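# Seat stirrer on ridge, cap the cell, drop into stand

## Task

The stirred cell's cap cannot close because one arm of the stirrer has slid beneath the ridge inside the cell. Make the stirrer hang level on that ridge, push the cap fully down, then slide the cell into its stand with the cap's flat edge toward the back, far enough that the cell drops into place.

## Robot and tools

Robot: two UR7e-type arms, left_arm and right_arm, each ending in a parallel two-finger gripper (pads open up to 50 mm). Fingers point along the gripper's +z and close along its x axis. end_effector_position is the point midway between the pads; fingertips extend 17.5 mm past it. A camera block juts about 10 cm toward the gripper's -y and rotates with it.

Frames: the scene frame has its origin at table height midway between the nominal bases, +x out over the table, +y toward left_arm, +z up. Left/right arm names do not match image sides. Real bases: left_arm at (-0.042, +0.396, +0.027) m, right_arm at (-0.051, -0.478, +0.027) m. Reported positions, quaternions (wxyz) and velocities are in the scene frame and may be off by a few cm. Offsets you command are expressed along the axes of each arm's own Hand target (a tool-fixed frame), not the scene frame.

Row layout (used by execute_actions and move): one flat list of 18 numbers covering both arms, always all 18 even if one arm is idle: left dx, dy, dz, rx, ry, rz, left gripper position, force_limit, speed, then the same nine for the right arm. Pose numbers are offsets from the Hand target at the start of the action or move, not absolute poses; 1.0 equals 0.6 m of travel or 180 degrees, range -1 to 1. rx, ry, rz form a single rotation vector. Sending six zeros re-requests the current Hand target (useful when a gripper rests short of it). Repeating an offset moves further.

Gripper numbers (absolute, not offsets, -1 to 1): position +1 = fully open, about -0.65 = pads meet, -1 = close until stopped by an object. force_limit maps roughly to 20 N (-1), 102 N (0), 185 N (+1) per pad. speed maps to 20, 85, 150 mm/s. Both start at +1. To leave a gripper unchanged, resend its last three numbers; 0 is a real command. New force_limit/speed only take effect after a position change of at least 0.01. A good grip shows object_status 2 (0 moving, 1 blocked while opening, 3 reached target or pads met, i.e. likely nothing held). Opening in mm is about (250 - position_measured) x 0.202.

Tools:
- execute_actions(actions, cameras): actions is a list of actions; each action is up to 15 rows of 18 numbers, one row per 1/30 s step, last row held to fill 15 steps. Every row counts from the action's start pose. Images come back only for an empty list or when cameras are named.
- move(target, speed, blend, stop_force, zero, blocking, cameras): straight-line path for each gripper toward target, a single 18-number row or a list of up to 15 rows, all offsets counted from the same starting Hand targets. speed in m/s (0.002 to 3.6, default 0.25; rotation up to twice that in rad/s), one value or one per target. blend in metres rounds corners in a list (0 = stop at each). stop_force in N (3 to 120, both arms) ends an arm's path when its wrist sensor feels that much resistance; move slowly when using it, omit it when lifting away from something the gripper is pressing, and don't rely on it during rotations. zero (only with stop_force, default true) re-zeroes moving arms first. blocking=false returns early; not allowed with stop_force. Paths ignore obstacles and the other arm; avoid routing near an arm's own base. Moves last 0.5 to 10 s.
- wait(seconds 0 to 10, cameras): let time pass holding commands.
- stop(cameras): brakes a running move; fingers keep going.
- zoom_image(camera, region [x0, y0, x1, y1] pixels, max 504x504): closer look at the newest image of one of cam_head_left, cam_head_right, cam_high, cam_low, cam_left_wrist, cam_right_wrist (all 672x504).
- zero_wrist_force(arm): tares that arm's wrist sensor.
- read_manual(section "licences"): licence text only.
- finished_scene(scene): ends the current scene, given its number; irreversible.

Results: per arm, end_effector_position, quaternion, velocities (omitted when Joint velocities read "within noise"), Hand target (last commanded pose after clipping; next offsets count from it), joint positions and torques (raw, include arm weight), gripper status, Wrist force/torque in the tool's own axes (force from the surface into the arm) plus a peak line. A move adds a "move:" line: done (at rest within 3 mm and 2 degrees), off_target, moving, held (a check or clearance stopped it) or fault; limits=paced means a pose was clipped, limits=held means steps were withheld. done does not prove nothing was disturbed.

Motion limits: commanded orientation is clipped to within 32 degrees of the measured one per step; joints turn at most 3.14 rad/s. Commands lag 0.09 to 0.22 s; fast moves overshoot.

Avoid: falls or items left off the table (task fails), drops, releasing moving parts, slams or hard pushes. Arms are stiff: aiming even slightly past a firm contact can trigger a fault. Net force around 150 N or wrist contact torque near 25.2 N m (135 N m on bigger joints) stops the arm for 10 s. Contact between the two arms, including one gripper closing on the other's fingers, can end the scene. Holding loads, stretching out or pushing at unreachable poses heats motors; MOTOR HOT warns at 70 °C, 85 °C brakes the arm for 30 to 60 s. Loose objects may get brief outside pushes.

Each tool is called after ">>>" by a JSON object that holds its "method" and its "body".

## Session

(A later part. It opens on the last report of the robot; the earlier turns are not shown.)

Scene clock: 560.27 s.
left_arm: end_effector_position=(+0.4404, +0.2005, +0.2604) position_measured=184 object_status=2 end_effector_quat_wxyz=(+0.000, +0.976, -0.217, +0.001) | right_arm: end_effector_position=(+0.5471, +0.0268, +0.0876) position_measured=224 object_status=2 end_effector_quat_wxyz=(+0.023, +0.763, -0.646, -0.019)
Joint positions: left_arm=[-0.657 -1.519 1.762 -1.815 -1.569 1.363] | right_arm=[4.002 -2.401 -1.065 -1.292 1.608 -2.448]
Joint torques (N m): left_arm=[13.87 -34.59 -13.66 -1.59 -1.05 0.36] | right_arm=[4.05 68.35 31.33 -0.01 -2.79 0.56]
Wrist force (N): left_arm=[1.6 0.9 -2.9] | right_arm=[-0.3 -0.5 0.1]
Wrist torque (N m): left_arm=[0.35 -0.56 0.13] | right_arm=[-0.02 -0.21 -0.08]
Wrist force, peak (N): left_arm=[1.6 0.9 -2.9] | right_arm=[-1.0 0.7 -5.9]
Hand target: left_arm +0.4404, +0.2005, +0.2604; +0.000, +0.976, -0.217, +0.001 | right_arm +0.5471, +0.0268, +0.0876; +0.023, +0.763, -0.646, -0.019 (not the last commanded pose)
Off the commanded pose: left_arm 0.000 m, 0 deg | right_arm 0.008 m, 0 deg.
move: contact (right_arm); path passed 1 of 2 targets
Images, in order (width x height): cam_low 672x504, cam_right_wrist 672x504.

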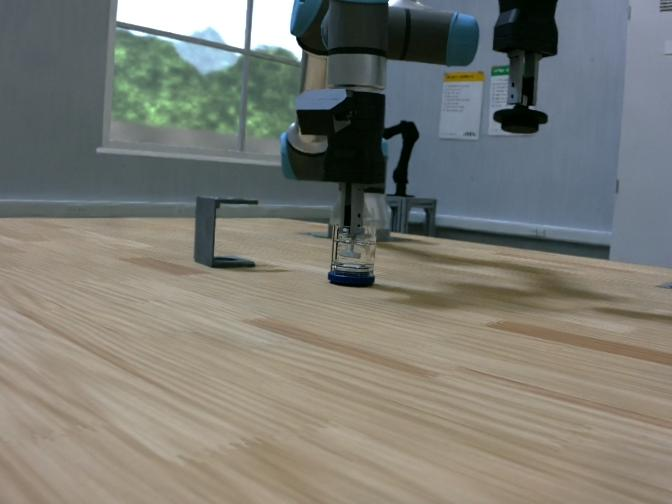

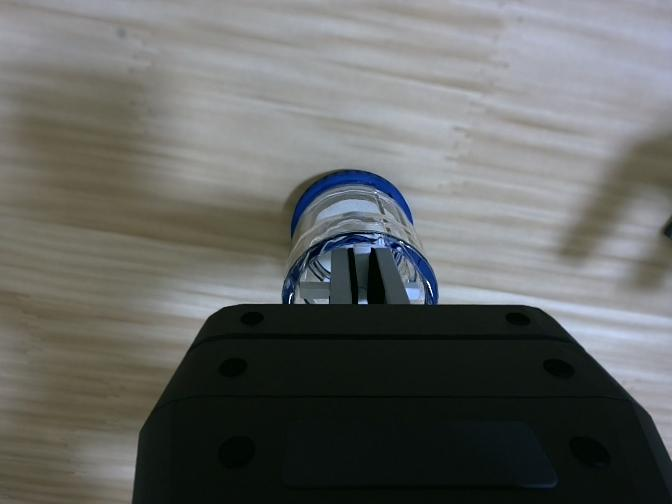

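>>> {"method": "move", "body": {"target": [[0,0,0,0,0,0,-1,-0.7,-1,0,-0.003,0.0035,-0.0278,0,0,-1,-0.85,-1],[0,0,0,0,0,0,-1,-0.7,-1,0,-0.005,0.0062,-0.05,0,0,-1,-0.85,-1]], "cameras": ["cam_right_wrist","cam_low"], "speed": 0.015, "stop_force": 6}}

>>> {"method": "zoom_image", "body": {"camera": "cam_right_wrist", "region": [265, 170, 450, 310]}}

>>> {"method": "zoom_image", "body": {"camera": "cam_low", "region": [325, 190, 385, 290]}}

Scene clock: 577.13 s.
left_arm: end_effector_position=(+0.4404, +0.2005, +0.2604) position_measured=184 object_status=2 end_effector_quat_wxyz=(+0.000, +0.976, -0.217, +0.001) | right_arm: end_effector_position=(+0.5498, +0.0273, +0.0837) position_measured=224 object_status=2 end_effector_quat_wxyz=(+0.083, +0.759, -0.642, -0.070)
Joint positions: left_arm=[-0.657 -1.519 1.762 -1.815 -1.569 1.363] | right_arm=[3.969 -2.508 -0.858 -1.519 1.703 -2.492]
Joint torques (N m): left_arm=[13.78 -34.14 -13.77 -1.57 -0.99 0.26] | right_arm=[-4.72 53.34 33.24 -0.25 2.91 -1.24]
Wrist force (N): left_arm=[1.5 0.7 -2.7] | right_arm=[-0.4 -2.3 3.4]
Wrist torque (N m): left_arm=[0.30 -0.54 0.13] | right_arm=[0.01 -0.07 0.02]
Wrist force, peak (N): left_arm=[1.6 0.8 -3.1] | right_arm=[-0.1 -2.1 3.7]
Hand target: left_arm +0.4404, +0.2005, +0.2604; +0.000, +0.976, -0.217, +0.001 | right_arm +0.5498, +0.0273, +0.0837; +0.083, +0.759, -0.642, -0.070
Off the commanded pose: left_arm 0.000 m, 0 deg | right_arm 0.000 m, 0 deg.
move: done
Images, in order (width x height): cam_low 672x504, cam_right_wrist 672x504.

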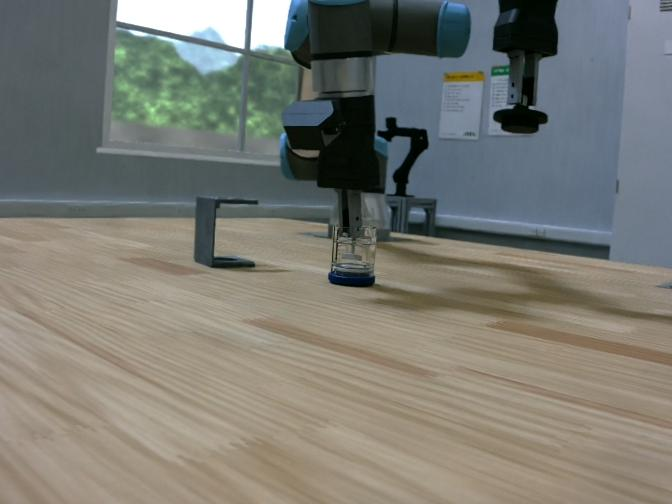

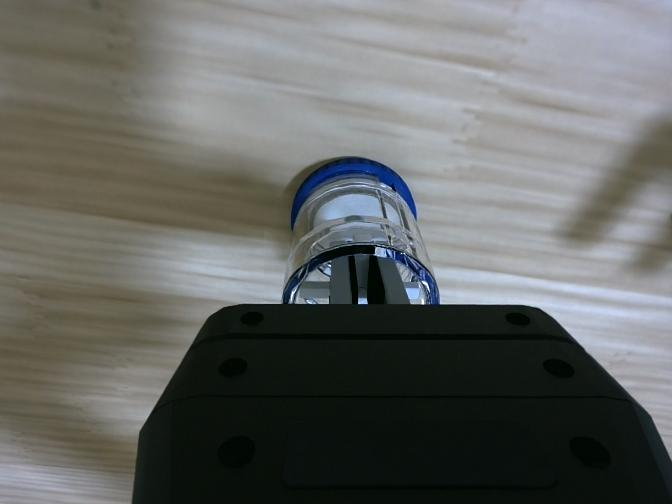

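Scaled by 2.724 from the camera's 672x504 image, which has a finer 960x720 frame.

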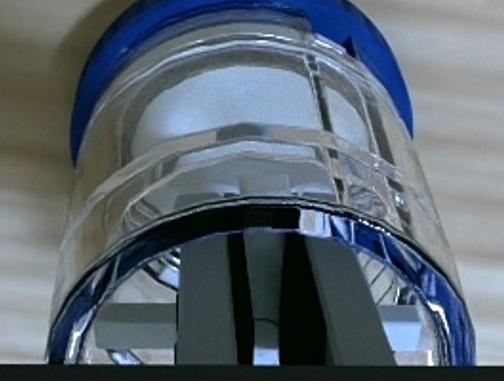

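Scaled by 5.040 from the camera's 672x504 image, which has a finer 960x720 frame.

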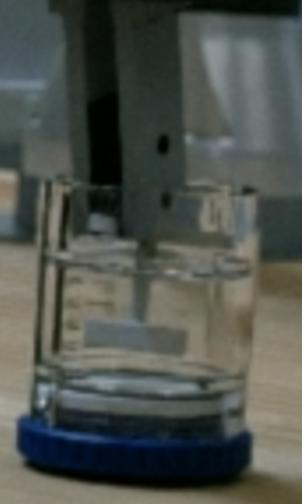

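>>> {"method": "execute_actions", "body": {"actions": [], "cameras": ["cam_low", "cam_high", "cam_left_wrist", "cam_right_wrist"]}}

>>> {"method": "zoom_image", "body": {"camera": "cam_low", "region": [250, 150, 500, 350]}}

Scene clock: 603.90 s.
left_arm: end_effector_position=(+0.4404, +0.2005, +0.2604) position_measured=184 object_status=2 end_effector_quat_wxyz=(+0.000, +0.976, -0.217, +0.001) | right_arm: end_effector_position=(+0.5498, +0.0273, +0.0837) position_measured=224 object_status=2 end_effector_quat_wxyz=(+0.083, +0.759, -0.642, -0.070)
Joint positions: left_arm=[-0.657 -1.519 1.762 -1.815 -1.569 1.363] | right_arm=[3.969 -2.508 -0.858 -1.519 1.703 -2.492]
Joint velocities: within noise
Joint torques (N m): left_arm=[13.71 -34.44 -13.23 -1.61 -1.02 0.18] | right_arm=[-5.37 54.5 33.24 0.16 2.96 -1.45]
Wrist force (N): left_arm=[1.4 0.9 -2.8] | right_arm=[-0.6 -2.2 3.5]
Wrist torque (N m): left_arm=[0.34 -0.53 0.13] | right_arm=[0.02 -0.05 0.03]
Wrist force, peak (N): left_arm=[1.4 1.0 -3.1] | right_arm=[-0.5 -2.2 3.5]
Hand target: left_arm +0.4404, +0.2005, +0.2604; +0.000, +0.976, -0.217, +0.001 | right_arm +0.5498, +0.0273, +0.0837; +0.083, +0.759, -0.642, -0.070
Tool commands: left_gripper/position=-1.0 left_gripper/force_limit=-0.7 left_gripper/speed=-1.0 right_gripper/position=-1.0 right_gripper/force_limit=-0.85 right_gripper/speed=-1.0
Off the commanded pose: left_arm 0.000 m, 0 deg | right_arm 0.000 m, 0 deg.
Images, in order (width x height): cam_high 672x504, cam_low 672x504, cam_left_wrist 672x504, cam_right_wrist 672x504.

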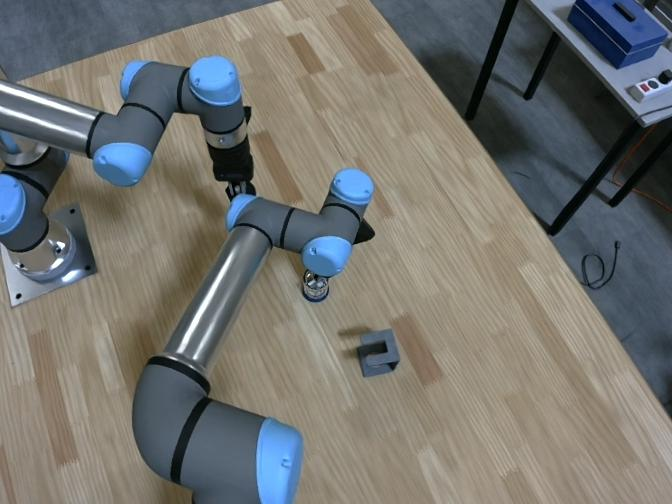

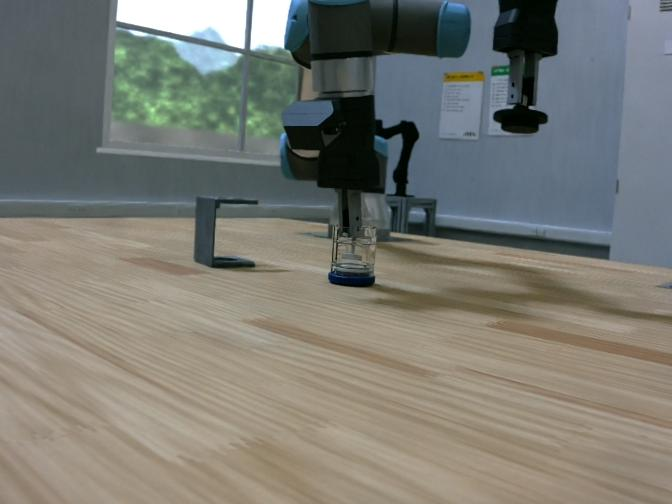

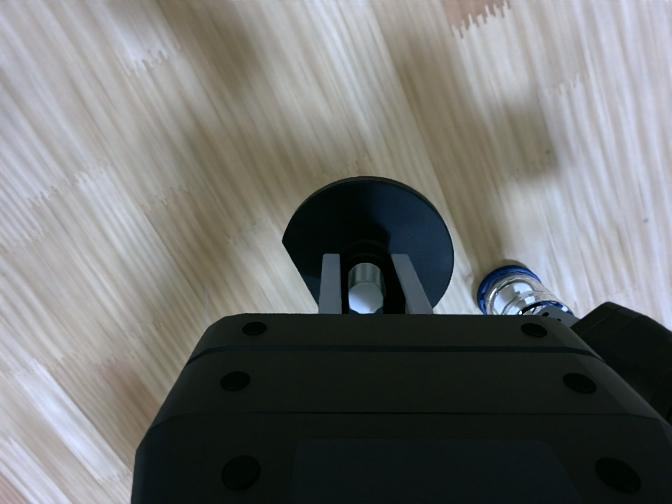

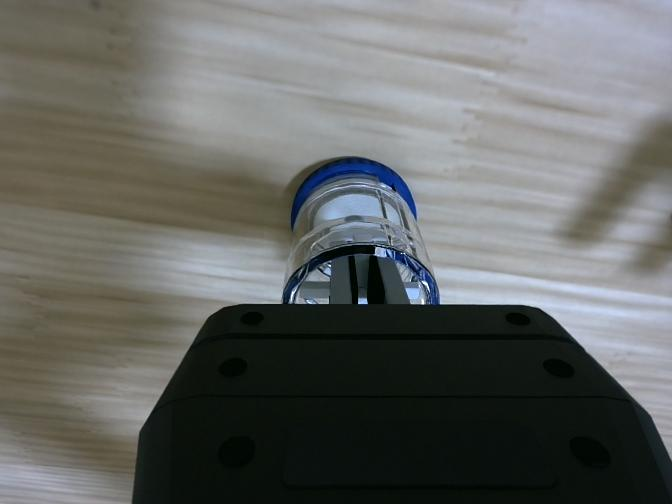

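Scaled by 2.016 from the camera's 672x504 image, which has a finer 960x720 frame.

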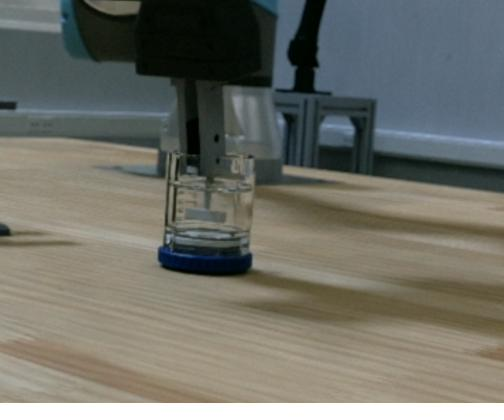

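>>> {"method": "zoom_image", "body": {"camera": "cam_low", "region": [320, 210, 390, 295]}}

>>> {"method": "zoom_image", "body": {"camera": "cam_right_wrist", "region": [270, 150, 460, 310]}}

Scaled by 5.929 from the camera's 672x504 image, which has a finer 960x720 frame.

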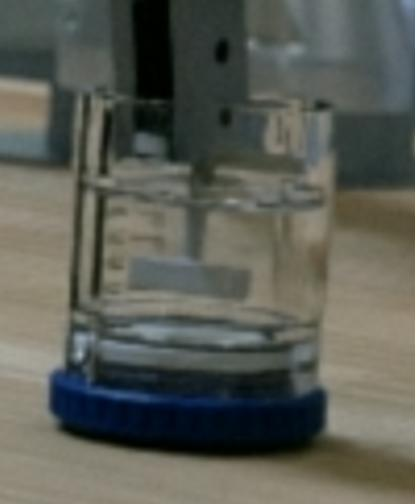

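Scaled by 2.653 from the camera's 672x504 image, which has a finer 960x720 frame.

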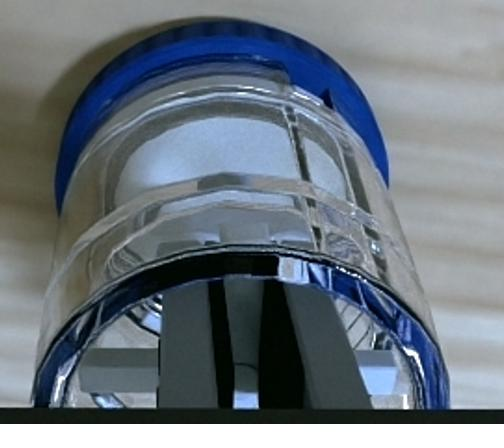

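>>> {"method": "move", "body": {"target": [0,0,0,0,0,0,-1,-0.7,-1, 0,-0.0027,0.013,0,0,0,-1,-0.85,-1], "speed": 0.008, "stop_force": 3, "cameras": ["cam_low", "cam_right_wrist"]}}

>>> {"method": "zoom_image", "body": {"camera": "cam_low", "region": [320, 210, 390, 295]}}

>>> {"method": "zoom_image", "body": {"camera": "cam_right_wrist", "region": [270, 150, 460, 310]}}

Scene clock: 620.93 s.
left_arm: end_effector_position=(+0.4404, +0.2005, +0.2604) position_measured=184 object_status=2 end_effector_quat_wxyz=(+0.000, +0.976, -0.217, +0.001) | right_arm: end_effector_position=(+0.5498, +0.0273, +0.0827) position_measured=224 object_status=2 end_effector_quat_wxyz=(+0.083, +0.759, -0.642, -0.070)
Joint positions: left_arm=[-0.657 -1.519 1.762 -1.815 -1.569 1.363] | right_arm=[3.969 -2.508 -0.859 -1.517 1.703 -2.492]
Joint torques (N m): left_arm=[14.28 -33.81 -13.59 -1.64 -0.98 -0.04] | right_arm=[-4.08 72.2 32.81 -0.03 -1.93 -0.85]
Wrist force (N): left_arm=[1.4 1.1 -2.8] | right_arm=[-1.3 -1.2 0.8]
Wrist torque (N m): left_arm=[0.37 -0.53 0.12] | right_arm=[-0.05 -0.05 0.04]
Wrist force, peak (N): left_arm=[1.5 1.1 -2.9] | right_arm=[-2.2 0.7 -4.1]
Hand target: left_arm +0.4404, +0.2005, +0.2604; +0.000, +0.976, -0.217, +0.001 | right_arm +0.5498, +0.0273, +0.0827; +0.083, +0.759, -0.642, -0.070 (not the last commanded pose)
Off the commanded pose: left_arm 0.000 m, 0 deg | right_arm 0.007 m, 0 deg.
move: contact (right_arm)
Images, in order (width x height): cam_low 672x504, cam_right_wrist 672x504.

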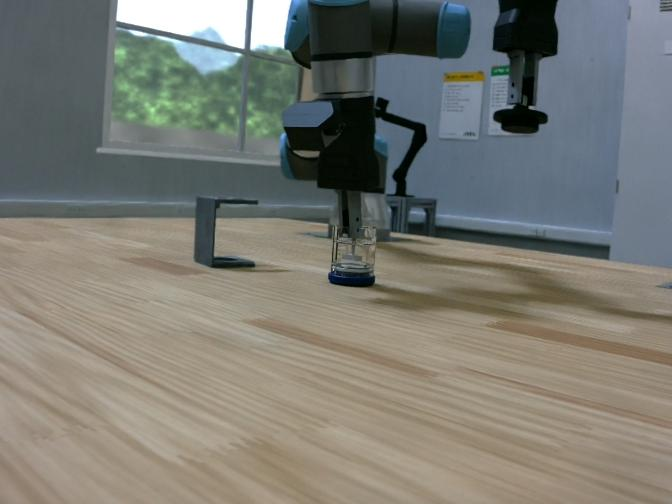

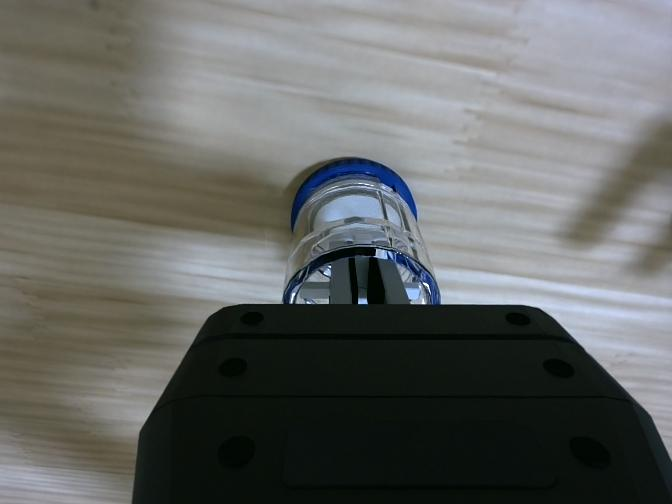

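Scaled by 5.929 from the camera's 672x504 image, which has a finer 960x720 frame.

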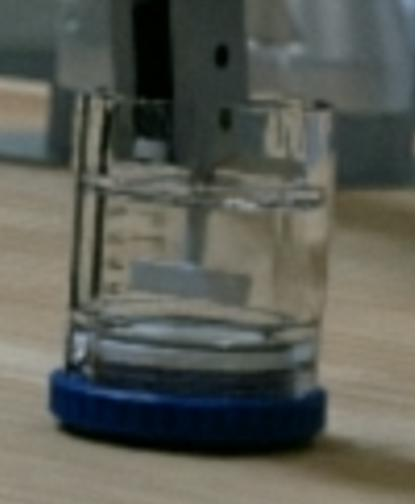

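Scaled by 2.653 from the camera's 672x504 image, which has a finer 960x720 frame.

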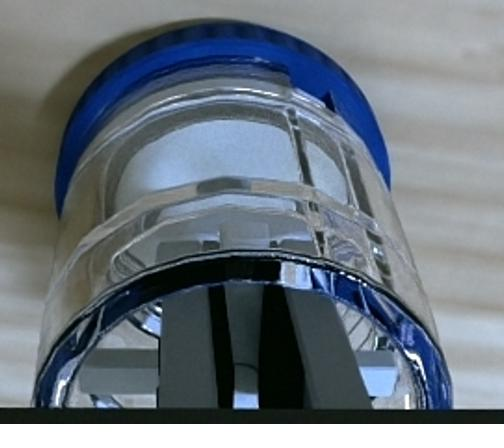

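>>> {"method": "move", "body": {"target": [0,0,0,0,0,0,-1,-0.7,-1, 0,0,0,0,0,0,-0.45,-0.85,-1], "speed": 0.01, "cameras": ["cam_low", "cam_right_wrist"]}}

>>> {"method": "zoom_image", "body": {"camera": "cam_low", "region": [320, 210, 390, 295]}}

>>> {"method": "zoom_image", "body": {"camera": "cam_right_wrist", "region": [270, 150, 460, 310]}}

Scene clock: 627.60 s.
left_arm: end_effector_position=(+0.4404, +0.2005, +0.2604) position_measured=184 object_status=2 end_effector_quat_wxyz=(+0.000, +0.976, -0.217, +0.001) | right_arm: end_effector_position=(+0.5498, +0.0273, +0.0827) position_measured=220 object_status=3 end_effector_quat_wxyz=(+0.083, +0.759, -0.642, -0.070)
Joint positions: left_arm=[-0.657 -1.519 1.762 -1.815 -1.569 1.363] | right_arm=[3.969 -2.508 -0.859 -1.517 1.703 -2.492]
Joint torques (N m): left_arm=[14.1 -33.79 -13.45 -1.66 -0.92 -0.11] | right_arm=[-3.32 70.69 31.51 0.83 -1.63 -0.9]
Wrist force (N): left_arm=[1.2 1.0 -2.9] | right_arm=[-0.6 -1.2 3.4]
Wrist torque (N m): left_arm=[0.34 -0.51 0.12] | right_arm=[0.04 -0.07 0.03]
Wrist force, peak (N): left_arm=[1.5 1.0 -2.9] | right_arm=[-0.5 -1.2 3.6]
Hand target: left_arm +0.4404, +0.2005, +0.2604; +0.000, +0.976, -0.217, +0.001 | right_arm +0.5498, +0.0273, +0.0827; +0.083, +0.759, -0.642, -0.070
Off the commanded pose: left_arm 0.000 m, 0 deg | right_arm 0.000 m, 0 deg.
move: done
Images, in order (width x height): cam_low 672x504, cam_right_wrist 672x504.

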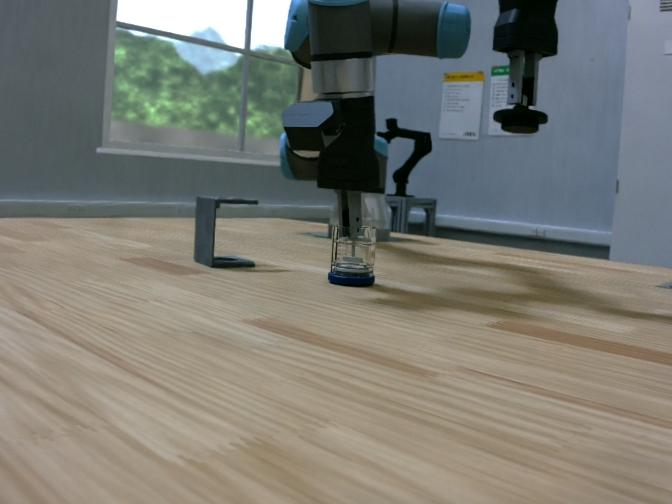

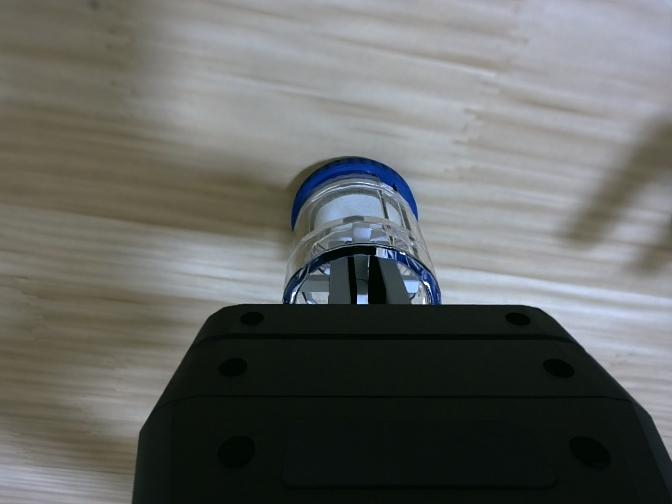

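Scaled by 5.929 from the camera's 672x504 image, which has a finer 960x720 frame.

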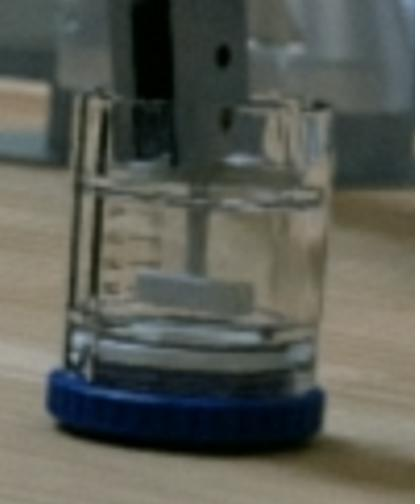

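Scaled by 2.653 from the camera's 672x504 image, which has a finer 960x720 frame.

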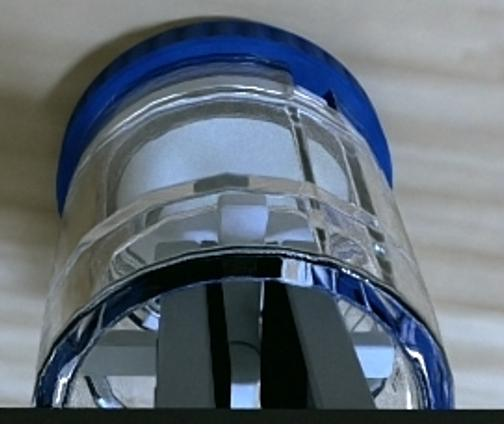

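>>> {"method": "move", "body": {"target": [0,0,0,0,0,0,-1,-0.7,-1, 0,0,-0.04,0,0,0,-0.45,-0.85,-1], "speed": 0.02, "cameras": ["cam_low", "cam_right_wrist"]}}

>>> {"method": "zoom_image", "body": {"camera": "cam_low", "region": [320, 210, 390, 295]}}

>>> {"method": "zoom_image", "body": {"camera": "cam_right_wrist", "region": [270, 150, 460, 310]}}

Scene clock: 641.07 s.
left_arm: end_effector_position=(+0.4404, +0.2005, +0.2604) position_measured=184 object_status=2 end_effector_quat_wxyz=(+0.000, +0.976, -0.217, +0.001) | right_arm: end_effector_position=(+0.5549, +0.0281, +0.1061) position_measured=220 object_status=3 end_effector_quat_wxyz=(+0.083, +0.759, -0.642, -0.070)
Joint positions: left_arm=[-0.657 -1.519 1.762 -1.815 -1.569 1.363] | right_arm=[3.965 -2.508 -0.799 -1.578 1.702 -2.496]
Joint torques (N m): left_arm=[13.45 -34.04 -13.27 -1.71 -0.9 -0.2] | right_arm=[-4.81 53.43 32.53 0.05 -2.55 -1.45]
Wrist force (N): left_arm=[1.4 1.0 -2.8] | right_arm=[-0.8 -1.5 3.3]
Wrist torque (N m): left_arm=[0.36 -0.53 0.13] | right_arm=[0.04 -0.01 0.03]
Wrist force, peak (N): left_arm=[1.6 0.9 -2.9] | right_arm=[-0.5 -1.8 3.7]
Hand target: left_arm +0.4404, +0.2005, +0.2604; +0.000, +0.976, -0.217, +0.001 | right_arm +0.5549, +0.0281, +0.1062; +0.083, +0.759, -0.642, -0.070
Off the commanded pose: left_arm 0.000 m, 0 deg | right_arm 0.000 m, 0 deg.
move: done
Images, in order (width x height): cam_low 672x504, cam_right_wrist 672x504.

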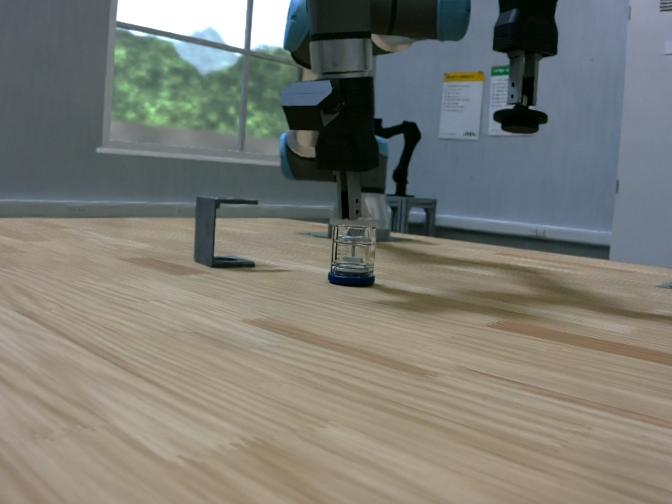

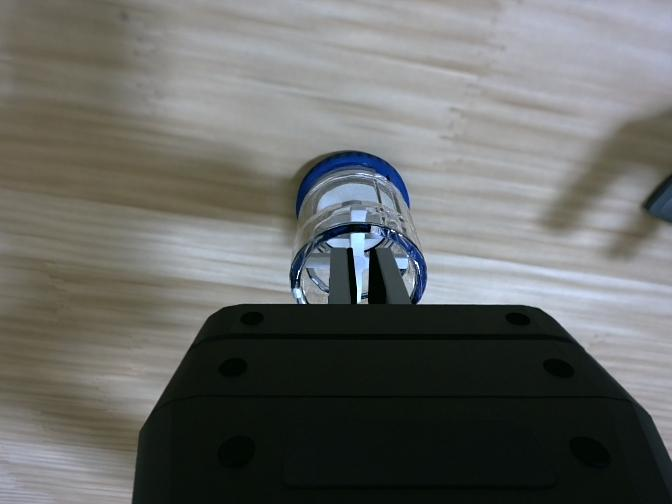

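Scaled by 5.929 from the camera's 672x504 image, which has a finer 960x720 frame.

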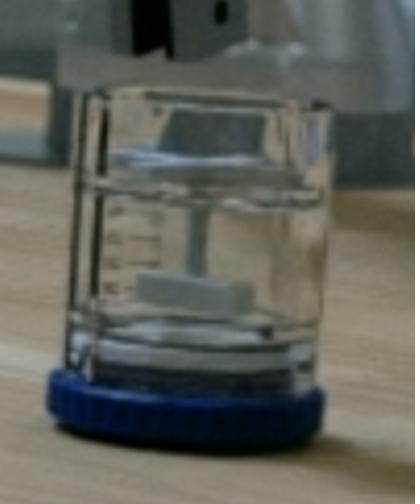

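Scaled by 2.653 from the camera's 672x504 image, which has a finer 960x720 frame.

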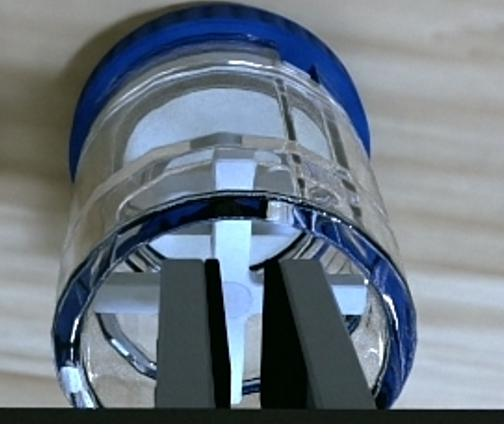

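>>> {"method": "move", "body": {"target": [[0,0,0,0,0,0,-1,-0.7,-1, 0,0,-0.12,0,0,0,-0.45,-0.85,-1],[0,0,0,0,0,0,-1,-0.7,-1, 0,0.05,-0.22,0,0,0,-0.45,-0.85,-1]], "speed": 0.15, "cameras": ["cam_low", "cam_right_wrist"]}}

>>> {"method": "zoom_image", "body": {"camera": "cam_low", "region": [320, 210, 390, 295]}}

>>> {"method": "zoom_image", "body": {"camera": "cam_right_wrist", "region": [250, 150, 450, 310]}}

Scene clock: 651.27 s.
left_arm: end_effector_position=(+0.4404, +0.2005, +0.2604) position_measured=184 object_status=2 end_effector_quat_wxyz=(+0.000, +0.976, -0.217, +0.001) | right_arm: end_effector_position=(+0.5540, +0.0280, +0.2415) position_measured=220 object_status=3 end_effector_quat_wxyz=(+0.083, +0.759, -0.642, -0.070)
Joint positions: left_arm=[-0.657 -1.519 1.762 -1.815 -1.569 1.363] | right_arm=[3.966 -2.509 -0.45 -1.926 1.702 -2.495]
Joint torques (N m): left_arm=[13.19 -34 -13.59 -1.63 -0.87 -0.31] | right_arm=[7.65 54.09 33.93 -0.23 2.85 1.37]
Wrist force (N): left_arm=[1.4 0.8 -2.7] | right_arm=[-0.3 -1.3 2.9]
Wrist torque (N m): left_arm=[0.33 -0.53 0.13] | right_arm=[0.06 -0.09 -0.11]
Wrist force, peak (N): left_arm=[1.6 0.9 -2.9] | right_arm=[-0.2 -3.0 4.8]
Hand target: left_arm +0.4404, +0.2005, +0.2604; +0.000, +0.976, -0.217, +0.001 | right_arm +0.5540, +0.0280, +0.2415; +0.083, +0.759, -0.642, -0.070
Off the commanded pose: left_arm 0.000 m, 0 deg | right_arm 0.000 m, 0 deg.
move: done
Images, in order (width x height): cam_low 672x504, cam_right_wrist 672x504.

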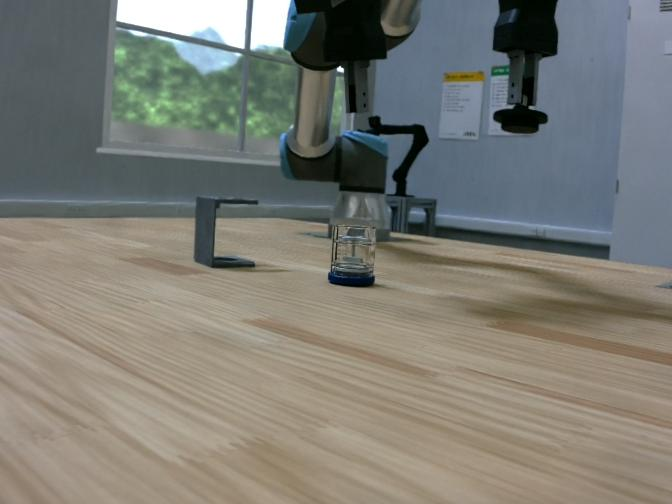

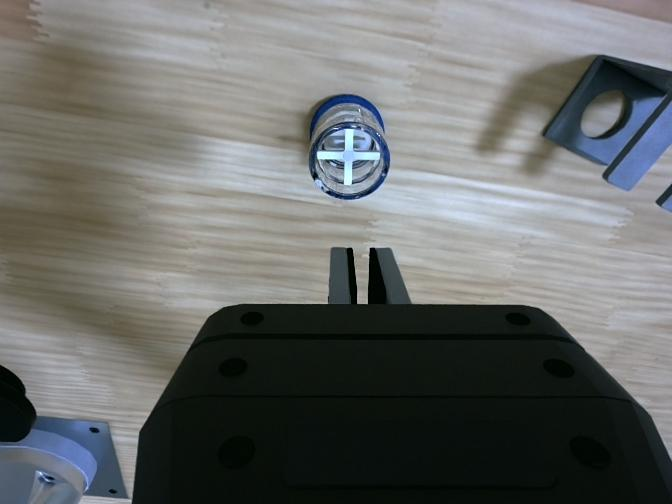

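Scaled by 5.929 from the camera's 672x504 image, which has a finer 960x720 frame.

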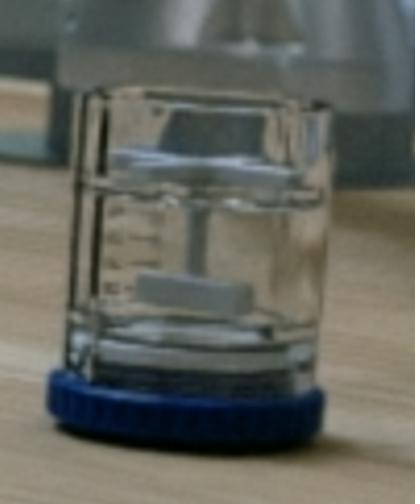

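Scaled by 2.520 from the camera's 672x504 image, which has a finer 960x720 frame.

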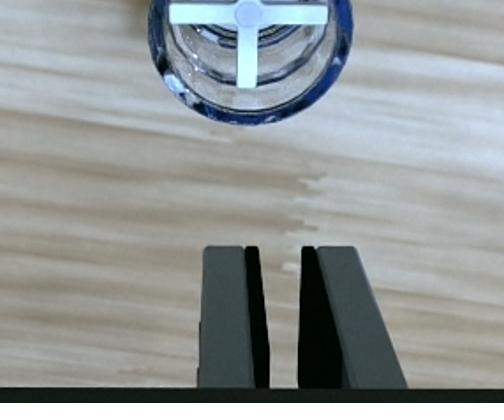

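>>> {"method": "zoom_image", "body": {"camera": "cam_right_wrist", "region": [295, 85, 405, 210]}}

>>> {"method": "zoom_image", "body": {"camera": "cam_right_wrist", "region": [530, 40, 672, 220]}}

Scaled by 4.032 from the camera's 672x504 image, which has a finer 960x720 frame.

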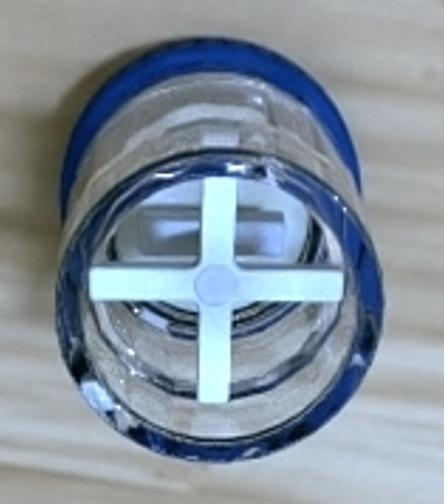

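Scaled by 2.800 from the camera's 672x504 image, which has a finer 960x720 frame.

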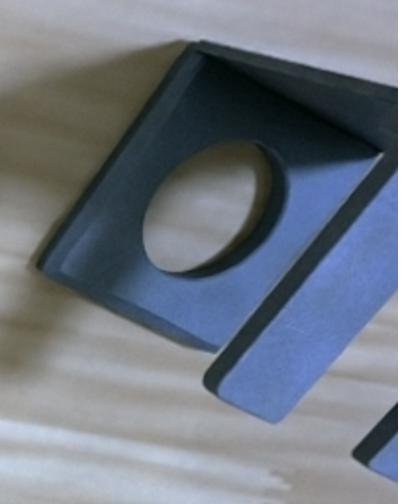

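>>> {"method": "move", "body": {"target": [0,0,0,0,0,-0.932,-1,-0.7,-1, 0.672,-0.006,0.0355,-0.0911,-0.2229,0.5092,0,-0.85,-1], "speed": 0.3, "cameras": ["cam_high", "cam_low", "cam_left_wrist", "cam_right_wrist"]}}

Scene clock: 699.70 s.
left_arm: end_effector_position=(+0.4404, +0.2005, +0.2604) position_measured=184 object_status=2 end_effector_quat_wxyz=(+0.001, +0.320, +0.948, +0.001) | right_arm: end_effector_position=(+0.6193, -0.3698, +0.2201) position_measured=152 object_status=3 end_effector_quat_wxyz=(+0.001, +0.000, +0.954, +0.299)
Joint positions: left_arm=[-0.657 -1.519 1.762 -1.815 -1.569 -1.565] | right_arm=[3.284 -2.045 -1.474 -1.094 2.171 -1.398]
Joint torques (N m): left_arm=[-14.81 -35.67 -12.96 -1.52 1.23 -2.39] | right_arm=[-4.14 57.24 13.36 5.97 3.85 1.7]
Wrist force (N): left_arm=[1.5 1.0 -2.5] | right_arm=[-0.3 -2.4 3.9]
Wrist torque (N m): left_arm=[0.36 -0.54 0.28] | right_arm=[0.01 -0.06 -0.11]
Wrist force, peak (N): left_arm=[1.6 1.0 -2.9] | right_arm=[0.0 -2.8 3.9]
Hand target: left_arm +0.4404, +0.2005, +0.2604; +0.001, +0.320, +0.948, +0.001 | right_arm +0.6193, -0.3698, +0.2201; +0.001, +0.001, +0.954, +0.299
Off the commanded pose: left_arm 0.000 m, 0 deg | right_arm 0.000 m, 0 deg.
move: done
Images, in order (width x height): cam_high 672x504, cam_low 672x504, cam_left_wrist 672x504, cam_right_wrist 672x504.

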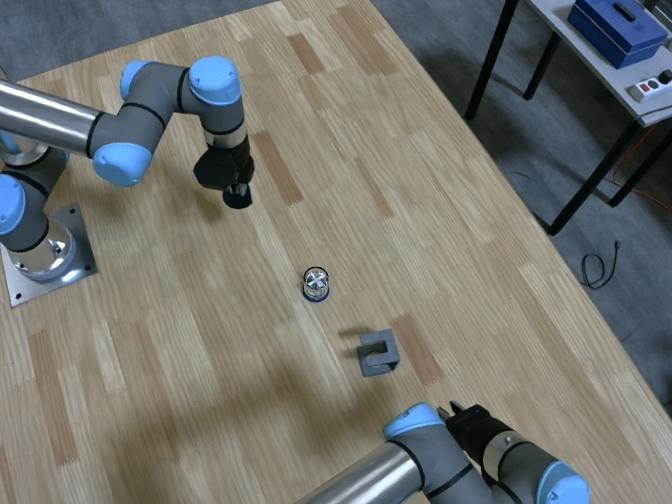

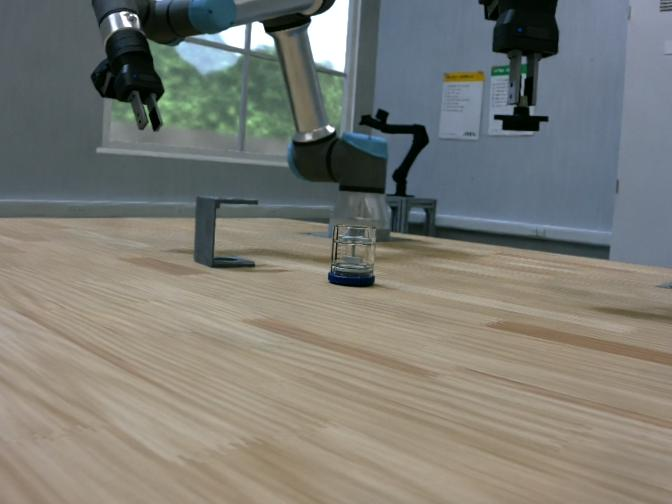

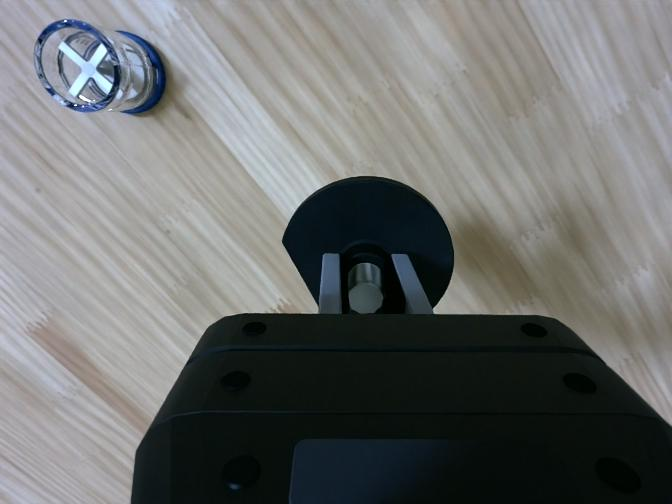

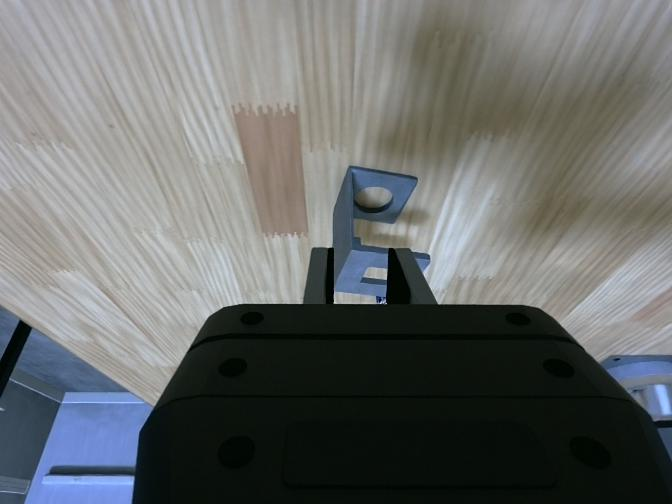

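>>> {"method": "move", "body": {"target": [-0.3062,-0.1331,0.1007,0,0,0,-1,-0.7,-1, 0,0,0,0,0,0,0,-0.85,-1], "speed": 0.15, "cameras": ["cam_low", "cam_left_wrist"]}}

>>> {"method": "zoom_image", "body": {"camera": "cam_low", "region": [310, 150, 400, 295]}}

>>> {"method": "zoom_image", "body": {"camera": "cam_left_wrist", "region": [260, 150, 480, 330]}}

Scene clock: 714.77 s.
left_arm: end_effector_position=(+0.5383, +0.0258, +0.2001) position_measured=184 object_status=2 end_effector_quat_wxyz=(+0.001, +0.320, +0.948, +0.001) | right_arm: end_effector_position=(+0.6193, -0.3698, +0.2201) position_measured=152 object_status=3 end_effector_quat_wxyz=(+0.001, +0.001, +0.954, +0.299)
Joint positions: left_arm=[-0.775 -1.087 1.363 -1.847 -1.569 -1.684] | right_arm=[3.284 -2.045 -1.474 -1.094 2.171 -1.398]
Joint torques (N m): left_arm=[-14.93 -34.25 -39.04 -1.65 -1.53 -2.36] | right_arm=[-5.03 56.62 14.26 5.96 3.67 1.64]
Wrist force (N): left_arm=[1.4 1.3 -3.1] | right_arm=[-0.2 -2.4 4.2]
Wrist torque (N m): left_arm=[0.32 -0.58 0.24] | right_arm=[0.01 -0.09 -0.11]
Wrist force, peak (N): left_arm=[2.6 1.4 -3.2] | right_arm=[-0.5 -2.6 4.1]
Hand target: left_arm +0.5383, +0.0257, +0.2001; +0.001, +0.320, +0.948, +0.001 | right_arm +0.6193, -0.3698, +0.2201; +0.001, +0.001, +0.954, +0.299
Off the commanded pose: left_arm 0.000 m, 0 deg | right_arm 0.000 m, 0 deg.
move: done
Images, in order (width x height): cam_low 672x504, cam_left_wrist 672x504.

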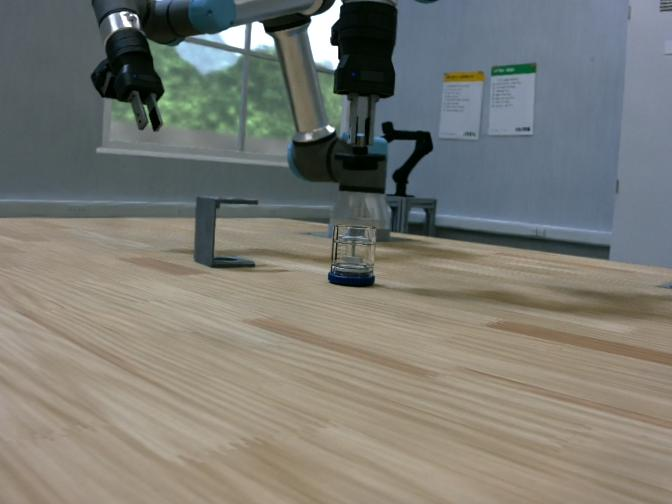

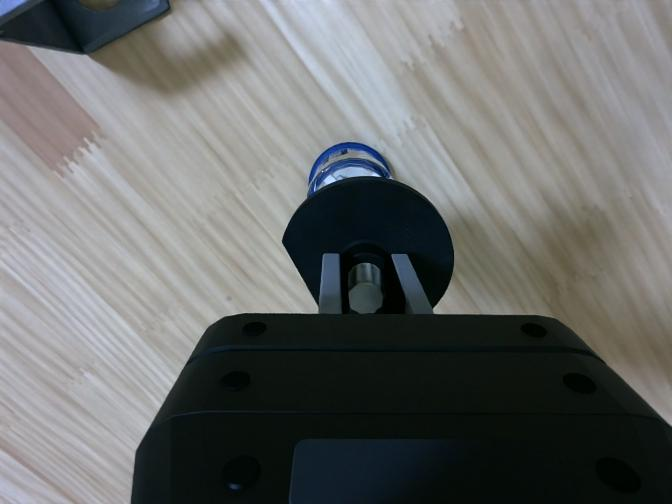

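Scaled by 3.476 from the camera's 672x504 image, which has a finer 960x720 frame.

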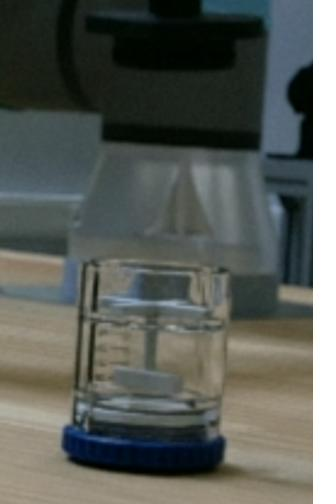

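Scaled by 2.291 from the camera's 672x504 image, which has a finer 960x720 frame.

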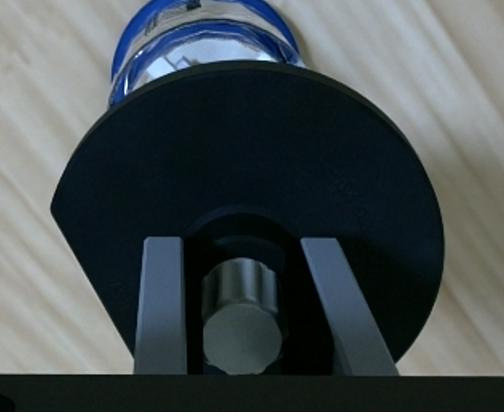

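>>> {"method": "zoom_image", "body": {"camera": "cam_low", "region": [325, 140, 395, 180]}}

>>> {"method": "zoom_image", "body": {"camera": "cam_left_wrist", "region": [270, 165, 470, 315]}}

>>> {"method": "zoom_image", "body": {"camera": "cam_left_wrist", "region": [290, 130, 410, 200]}}

Scaled by 7.200 from the camera's 672x504 image, which has a finer 960x720 frame.

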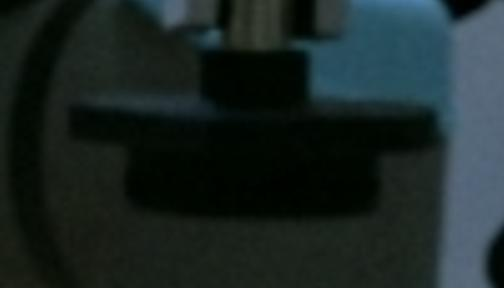

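Scaled by 2.520 from the camera's 672x504 image, which has a finer 960x720 frame.

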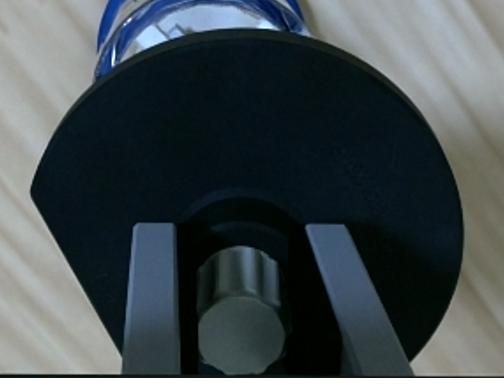

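Scaled by 4.200 from the camera's 672x504 image, which has a finer 960x720 frame.

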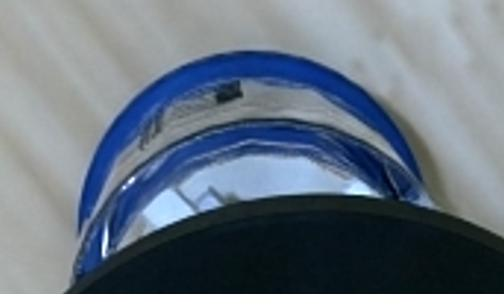

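>>> {"method": "move", "body": {"target": [0,0,0,-0.0333,0,0,-1,-0.7,-1, 0,0,0,0,0,0,0,-0.85,-1], "speed": 0.1, "cameras": ["cam_low", "cam_left_wrist"]}}

>>> {"method": "zoom_image", "body": {"camera": "cam_low", "region": [325, 140, 395, 180]}}

>>> {"method": "zoom_image", "body": {"camera": "cam_low", "region": [310, 150, 400, 295]}}

Scene clock: 765.20 s.
left_arm: end_effector_position=(+0.5383, +0.0257, +0.2001) position_measured=184 object_status=2 end_effector_quat_wxyz=(+0.017, +0.319, +0.946, +0.050) | right_arm: end_effector_position=(+0.6193, -0.3698, +0.2201) position_measured=152 object_status=3 end_effector_quat_wxyz=(+0.001, +0.001, +0.954, +0.299)
Joint positions: left_arm=[-0.815 -1.091 1.368 -1.833 -1.466 -1.724] | right_arm=[3.284 -2.045 -1.474 -1.094 2.171 -1.398]
Joint torques (N m): left_arm=[-14.12 -53.06 -12.8 -1.67 1.35 -2.26] | right_arm=[-4.87 57.26 13.92 5.62 3.58 1.67]
Wrist force (N): left_arm=[2.0 1.3 -3.1] | right_arm=[-0.2 -2.4 3.9]
Wrist torque (N m): left_arm=[0.37 -0.65 0.24] | right_arm=[0.02 -0.07 -0.12]
Wrist force, peak (N): left_arm=[1.5 1.7 -3.4] | right_arm=[-0.3 -2.5 4.2]
Hand target: left_arm +0.5383, +0.0257, +0.2001; +0.018, +0.319, +0.946, +0.050 | right_arm +0.6193, -0.3698, +0.2201; +0.001, +0.001, +0.954, +0.299
Off the commanded pose: left_arm 0.000 m, 0 deg | right_arm 0.000 m, 0 deg.
move: done
Images, in order (width x height): cam_low 672x504, cam_left_wrist 672x504.

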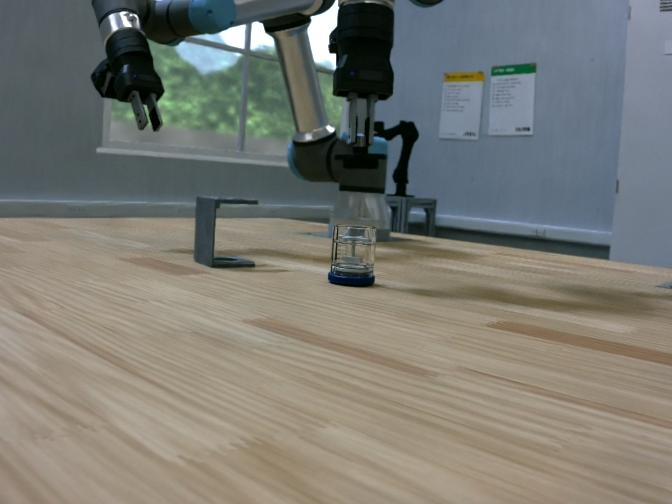

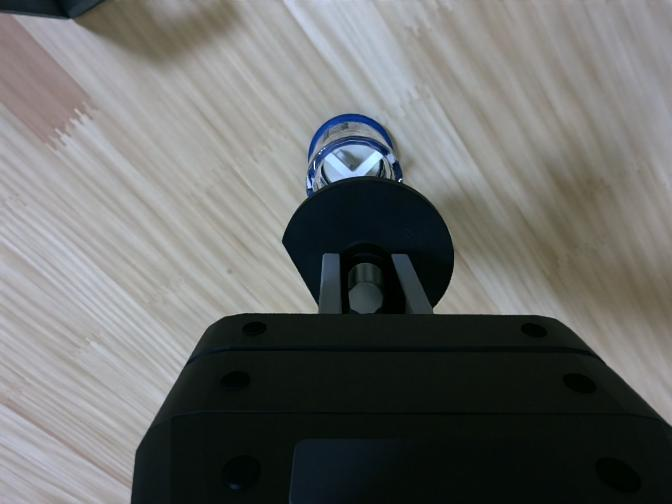

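Scaled by 7.200 from the camera's 672x504 image, which has a finer 960x720 frame.

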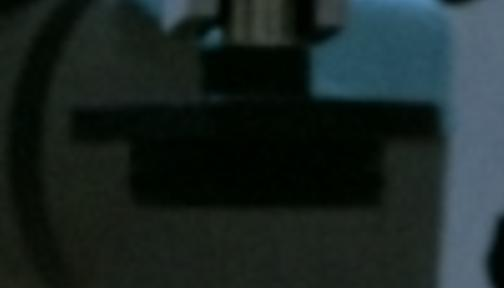

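Scaled by 3.476 from the camera's 672x504 image, which has a finer 960x720 frame.

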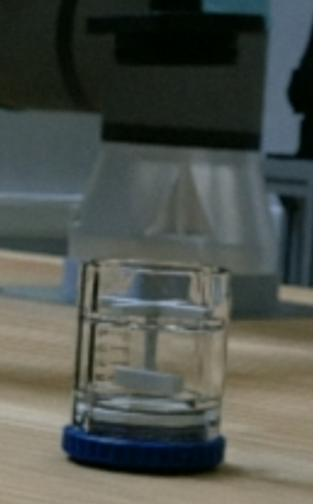

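>>> {"method": "zoom_image", "body": {"camera": "cam_left_wrist", "region": [280, 95, 430, 205]}}

Scaled by 3.360 from the camera's 672x504 image, which has a finer 960x720 frame.

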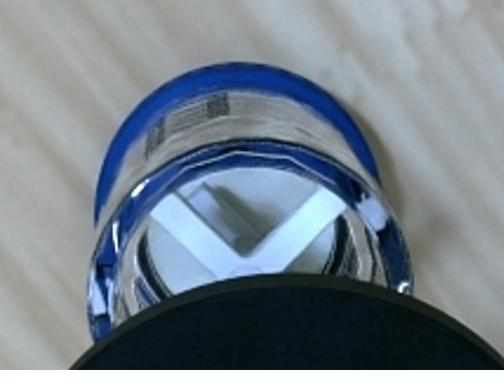

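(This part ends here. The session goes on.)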